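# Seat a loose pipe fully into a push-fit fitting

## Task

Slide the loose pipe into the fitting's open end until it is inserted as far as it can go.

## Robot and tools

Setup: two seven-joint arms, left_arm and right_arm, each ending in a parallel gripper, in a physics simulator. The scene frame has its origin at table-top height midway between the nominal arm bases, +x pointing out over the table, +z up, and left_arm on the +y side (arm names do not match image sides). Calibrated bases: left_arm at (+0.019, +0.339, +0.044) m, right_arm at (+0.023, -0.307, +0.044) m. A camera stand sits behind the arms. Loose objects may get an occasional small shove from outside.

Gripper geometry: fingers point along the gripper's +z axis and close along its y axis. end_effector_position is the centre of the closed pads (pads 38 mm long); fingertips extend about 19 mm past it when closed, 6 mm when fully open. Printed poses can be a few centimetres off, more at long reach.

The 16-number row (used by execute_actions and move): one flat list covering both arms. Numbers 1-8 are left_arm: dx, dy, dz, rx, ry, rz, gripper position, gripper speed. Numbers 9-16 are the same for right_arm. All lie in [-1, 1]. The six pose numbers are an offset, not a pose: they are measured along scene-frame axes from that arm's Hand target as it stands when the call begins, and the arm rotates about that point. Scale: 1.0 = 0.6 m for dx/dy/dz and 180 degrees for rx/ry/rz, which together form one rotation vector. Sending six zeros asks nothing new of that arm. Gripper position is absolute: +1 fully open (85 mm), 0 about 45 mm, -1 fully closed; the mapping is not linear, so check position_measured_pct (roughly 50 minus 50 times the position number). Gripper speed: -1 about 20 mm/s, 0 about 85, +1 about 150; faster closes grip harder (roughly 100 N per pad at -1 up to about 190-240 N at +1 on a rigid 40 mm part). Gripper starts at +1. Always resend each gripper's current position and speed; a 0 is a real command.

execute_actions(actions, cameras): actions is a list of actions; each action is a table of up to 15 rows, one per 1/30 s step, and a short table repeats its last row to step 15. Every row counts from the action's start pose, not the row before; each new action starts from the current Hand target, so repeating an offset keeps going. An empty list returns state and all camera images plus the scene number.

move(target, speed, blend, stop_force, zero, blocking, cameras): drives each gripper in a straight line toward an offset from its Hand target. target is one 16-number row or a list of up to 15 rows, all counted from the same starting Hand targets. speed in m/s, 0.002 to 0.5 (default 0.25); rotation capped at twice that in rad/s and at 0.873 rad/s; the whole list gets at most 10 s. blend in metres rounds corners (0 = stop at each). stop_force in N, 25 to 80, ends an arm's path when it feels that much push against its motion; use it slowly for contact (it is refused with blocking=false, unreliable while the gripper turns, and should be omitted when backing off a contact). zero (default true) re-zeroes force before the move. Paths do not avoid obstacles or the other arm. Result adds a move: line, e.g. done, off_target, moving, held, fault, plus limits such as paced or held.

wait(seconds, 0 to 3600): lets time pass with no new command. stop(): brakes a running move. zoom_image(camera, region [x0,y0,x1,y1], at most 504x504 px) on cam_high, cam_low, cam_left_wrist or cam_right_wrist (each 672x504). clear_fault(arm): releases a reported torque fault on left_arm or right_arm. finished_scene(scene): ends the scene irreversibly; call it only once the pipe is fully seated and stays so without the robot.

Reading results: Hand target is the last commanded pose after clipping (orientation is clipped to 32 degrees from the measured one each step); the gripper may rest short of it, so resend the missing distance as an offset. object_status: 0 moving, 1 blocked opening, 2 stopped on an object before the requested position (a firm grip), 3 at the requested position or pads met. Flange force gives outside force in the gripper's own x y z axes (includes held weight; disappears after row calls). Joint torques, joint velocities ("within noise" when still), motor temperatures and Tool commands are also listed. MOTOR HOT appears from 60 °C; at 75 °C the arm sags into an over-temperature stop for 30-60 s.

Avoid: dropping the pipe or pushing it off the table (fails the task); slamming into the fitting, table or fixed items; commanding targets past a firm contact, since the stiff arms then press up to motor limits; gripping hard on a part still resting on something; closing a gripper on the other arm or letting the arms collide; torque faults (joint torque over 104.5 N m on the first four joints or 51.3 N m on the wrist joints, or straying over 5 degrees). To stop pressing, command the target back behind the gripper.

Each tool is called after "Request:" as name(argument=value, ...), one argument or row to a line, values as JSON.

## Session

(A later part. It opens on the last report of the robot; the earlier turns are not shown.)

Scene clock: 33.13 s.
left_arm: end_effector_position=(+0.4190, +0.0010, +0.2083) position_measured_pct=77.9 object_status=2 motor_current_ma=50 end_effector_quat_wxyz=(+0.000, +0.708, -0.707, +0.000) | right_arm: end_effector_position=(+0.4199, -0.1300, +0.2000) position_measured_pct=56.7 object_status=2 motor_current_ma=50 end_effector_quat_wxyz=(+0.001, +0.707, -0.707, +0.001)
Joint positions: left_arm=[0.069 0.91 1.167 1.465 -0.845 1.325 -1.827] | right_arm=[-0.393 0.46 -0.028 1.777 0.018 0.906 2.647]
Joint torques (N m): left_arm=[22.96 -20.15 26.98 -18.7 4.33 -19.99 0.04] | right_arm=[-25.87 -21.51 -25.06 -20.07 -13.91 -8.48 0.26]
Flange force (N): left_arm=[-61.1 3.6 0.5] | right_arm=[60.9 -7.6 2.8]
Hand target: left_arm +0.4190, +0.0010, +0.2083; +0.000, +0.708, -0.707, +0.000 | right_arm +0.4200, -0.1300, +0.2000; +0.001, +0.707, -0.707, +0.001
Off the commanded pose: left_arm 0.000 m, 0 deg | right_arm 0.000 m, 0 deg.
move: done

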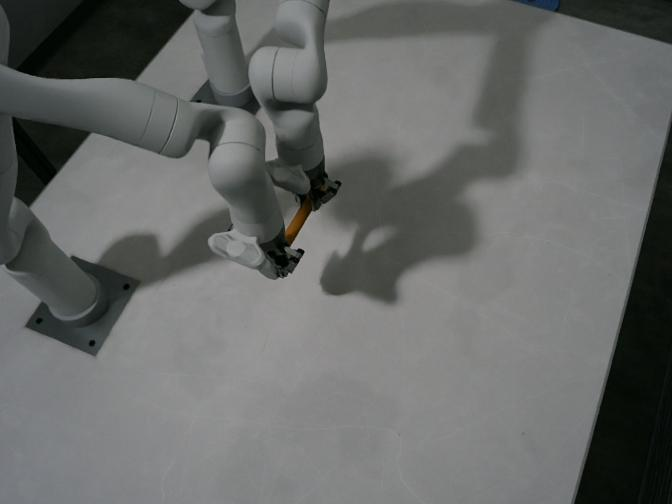

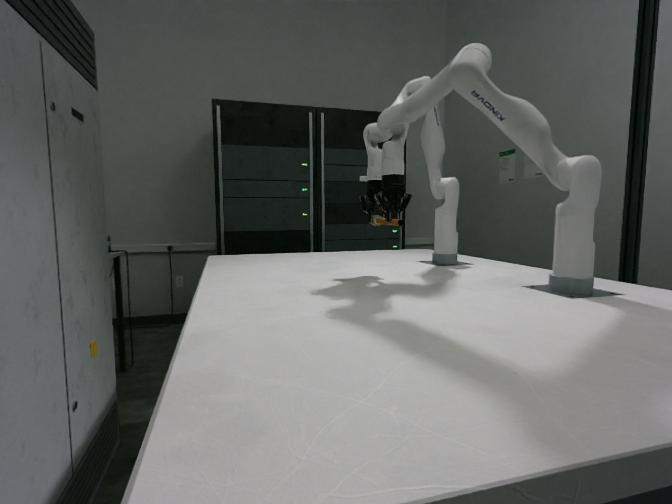

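Request:
move(
  target=[
    [0,0.011,0,0,0,0,-0.9,1,0,0,0,0,0,0,-0.5,-1],
    [0,0.011,-0.25,0,0,0,-0.9,1,0,0,-0.25,0,0,0,-0.5,-1],
    [0,0.011,-0.2925,0,0,0,-0.9,1,0,0,-0.2925,0,0,0,-0.5,-1],
  ],
  speed=[0.03,0.15,0.04],
  blend=[0,0.005,0],
)

Request:
execute_actions(
  actions=[
    [[0,0,0,0,0,0,0.1,-0.6,0,0,0,0,0,0,-0.5,-1]],
    [[0,0,0,0,0,0,0.1,-0.6,0,0,0,0,0,0,0,-1]],
    [[0,0,0,0,0,0,0.1,-0.6,0,0,0,0,0,0,0.5,-0.6]],
  ],
)

Request:
move(
  target=[0,0.05,0.22,0,0,0,0.1,-0.6,0,0,0.2,0,0,0,0.5,-0.6],
  speed=0.15,
  cameras=["all"],
)

Scene clock: 36.93 s.
left_arm: end_effector_position=(+0.4190, +0.0075, +0.0329) position_measured_pct=77.9 object_status=2 motor_current_ma=50 end_effector_quat_wxyz=(+0.000, +0.708, -0.707, +0.000) | right_arm: end_effector_position=(+0.4200, -0.1300, +0.0246) position_measured_pct=56.7 object_status=2 motor_current_ma=50 end_effector_quat_wxyz=(+0.000, +0.707, -0.707, +0.001)
Joint positions: left_arm=[0.113 1.147 0.972 1.616 -1.095 1.01 -1.669] | right_arm=[-0.399 0.801 -0.021 1.908 0.039 0.434 2.627]
Joint torques (N m): left_arm=[7.97 -20.1 14.97 -6.01 1.28 -5.99 -0.64] | right_arm=[-8.08 -21.98 -7.7 -10.75 -2.2 -4.27 -0.01]
Flange force (N): left_arm=[-18.5 -0.1 0.1] | right_arm=[21.2 0.8 -1.0]
Hand target: left_arm +0.4190, +0.0075, +0.0328; +0.000, +0.708, -0.707, +0.000 | right_arm +0.4199, -0.1300, +0.0245; +0.001, +0.707, -0.707, +0.001
Off the commanded pose: left_arm 0.000 m, 0 deg | right_arm 0.000 m, 0 deg.
move: done

Scene clock: 38.70 s.
left_arm: end_effector_position=(+0.4190, +0.0075, +0.0328) position_measured_pct=45.0 object_status=3 motor_current_ma=0 end_effector_quat_wxyz=(+0.000, +0.708, -0.707, +0.000) | right_arm: end_effector_position=(+0.4200, -0.1300, +0.0245) position_measured_pct=25.1 object_status=0 motor_current_ma=0 end_effector_quat_wxyz=(+0.001, +0.707, -0.707, +0.001)
Joint positions: left_arm=[0.114 1.147 0.972 1.616 -1.095 1.01 -1.669] | right_arm=[-0.399 0.801 -0.021 1.908 0.039 0.433 2.627]
Joint torques (N m): left_arm=[-0.49 -20.86 7.17 -4.33 0.22 -0.36 -0.44] | right_arm=[-2.19 -19.52 -0.51 -4.26 -0.17 -0.08 0.22]
Hand target: left_arm +0.4190, +0.0075, +0.0328; +0.000, +0.708, -0.707, +0.000 | right_arm +0.4200, -0.1300, +0.0245; +0.001, +0.707, -0.707, +0.001
Off the commanded pose: left_arm 0.000 m, 0 deg | right_arm 0.000 m, 0 deg.

Scene clock: 40.07 s.
left_arm: end_effector_position=(+0.4190, +0.0375, +0.1648) position_measured_pct=45.0 object_status=3 motor_current_ma=0 end_effector_quat_wxyz=(+0.000, +0.708, -0.707, +0.000) | right_arm: end_effector_position=(+0.4199, -0.1300, +0.1445) position_measured_pct=25.1 object_status=3 motor_current_ma=0 end_effector_quat_wxyz=(+0.001, +0.707, -0.707, +0.001)
Joint positions: left_arm=[-0.015 0.932 1.139 1.609 -0.896 1.204 -1.808] | right_arm=[-0.393 0.552 -0.028 1.844 0.025 0.747 2.641]
Joint torques (N m): left_arm=[-0.45 -18.93 6.92 -6.17 0.18 -0.42 -0.45] | right_arm=[-2.2 -17.93 -0.65 -6.63 -0.13 0.01 0.21]
Flange force (N): left_arm=[0.5 2.0 2.7] | right_arm=[4.0 -2.2 2.5]
Hand target: left_arm +0.4190, +0.0375, +0.1648; +0.000, +0.708, -0.707, +0.000 | right_arm +0.4199, -0.1300, +0.1445; +0.001, +0.707, -0.707, +0.001
Off the commanded pose: left_arm 0.000 m, 0 deg | right_arm 0.000 m, 0 deg.
move: done
cam_left_wrist: T_world_to_cam=[[-0.99952, -0.02339, -0.02038, 0.42543], [-0.02412, 0.99903, 0.03673, 0.01412], [0.0195, 0.03721, -0.99912, 0.30877]] pos_world=[0.41955, -0.01565, 0.31664]
cam_right_wrist: T_world_to_cam=[[-0.99968, -0.02231, 0.0121, 0.41685], [-0.02204, 0.99952, 0.02185, 0.18995], [-0.01259, 0.02158, -0.99969, 0.30414]] pos_world=[0.42473, -0.18712, 0.29485]

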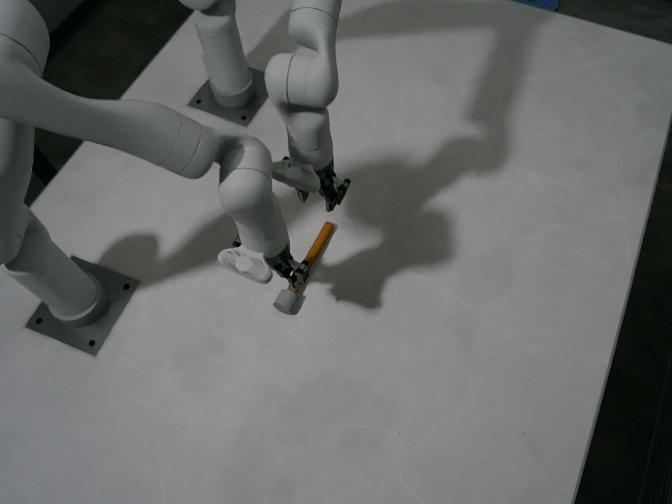

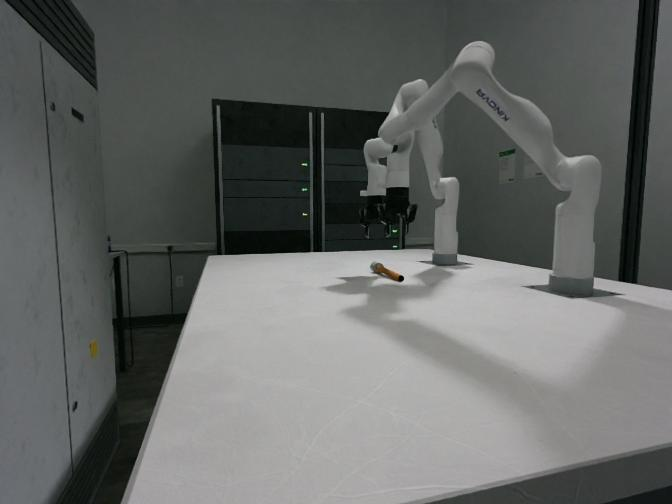

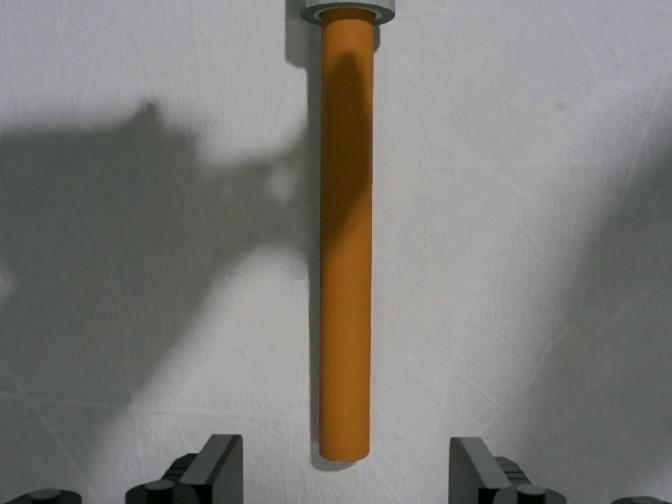

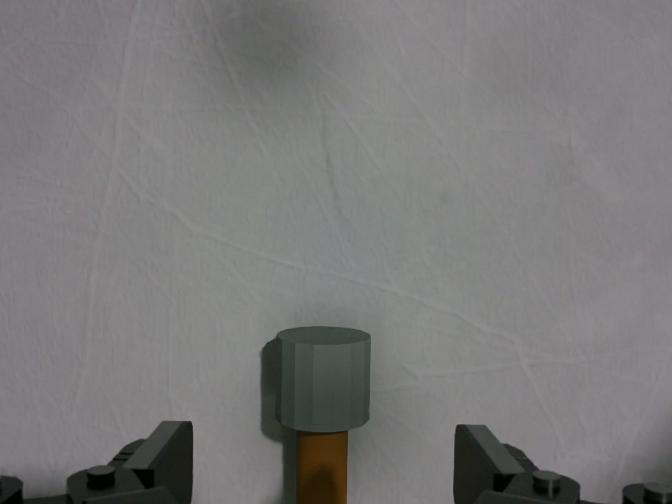

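Request:
finished_scene(
  scene=2,
)

The scene is finished: the task was done.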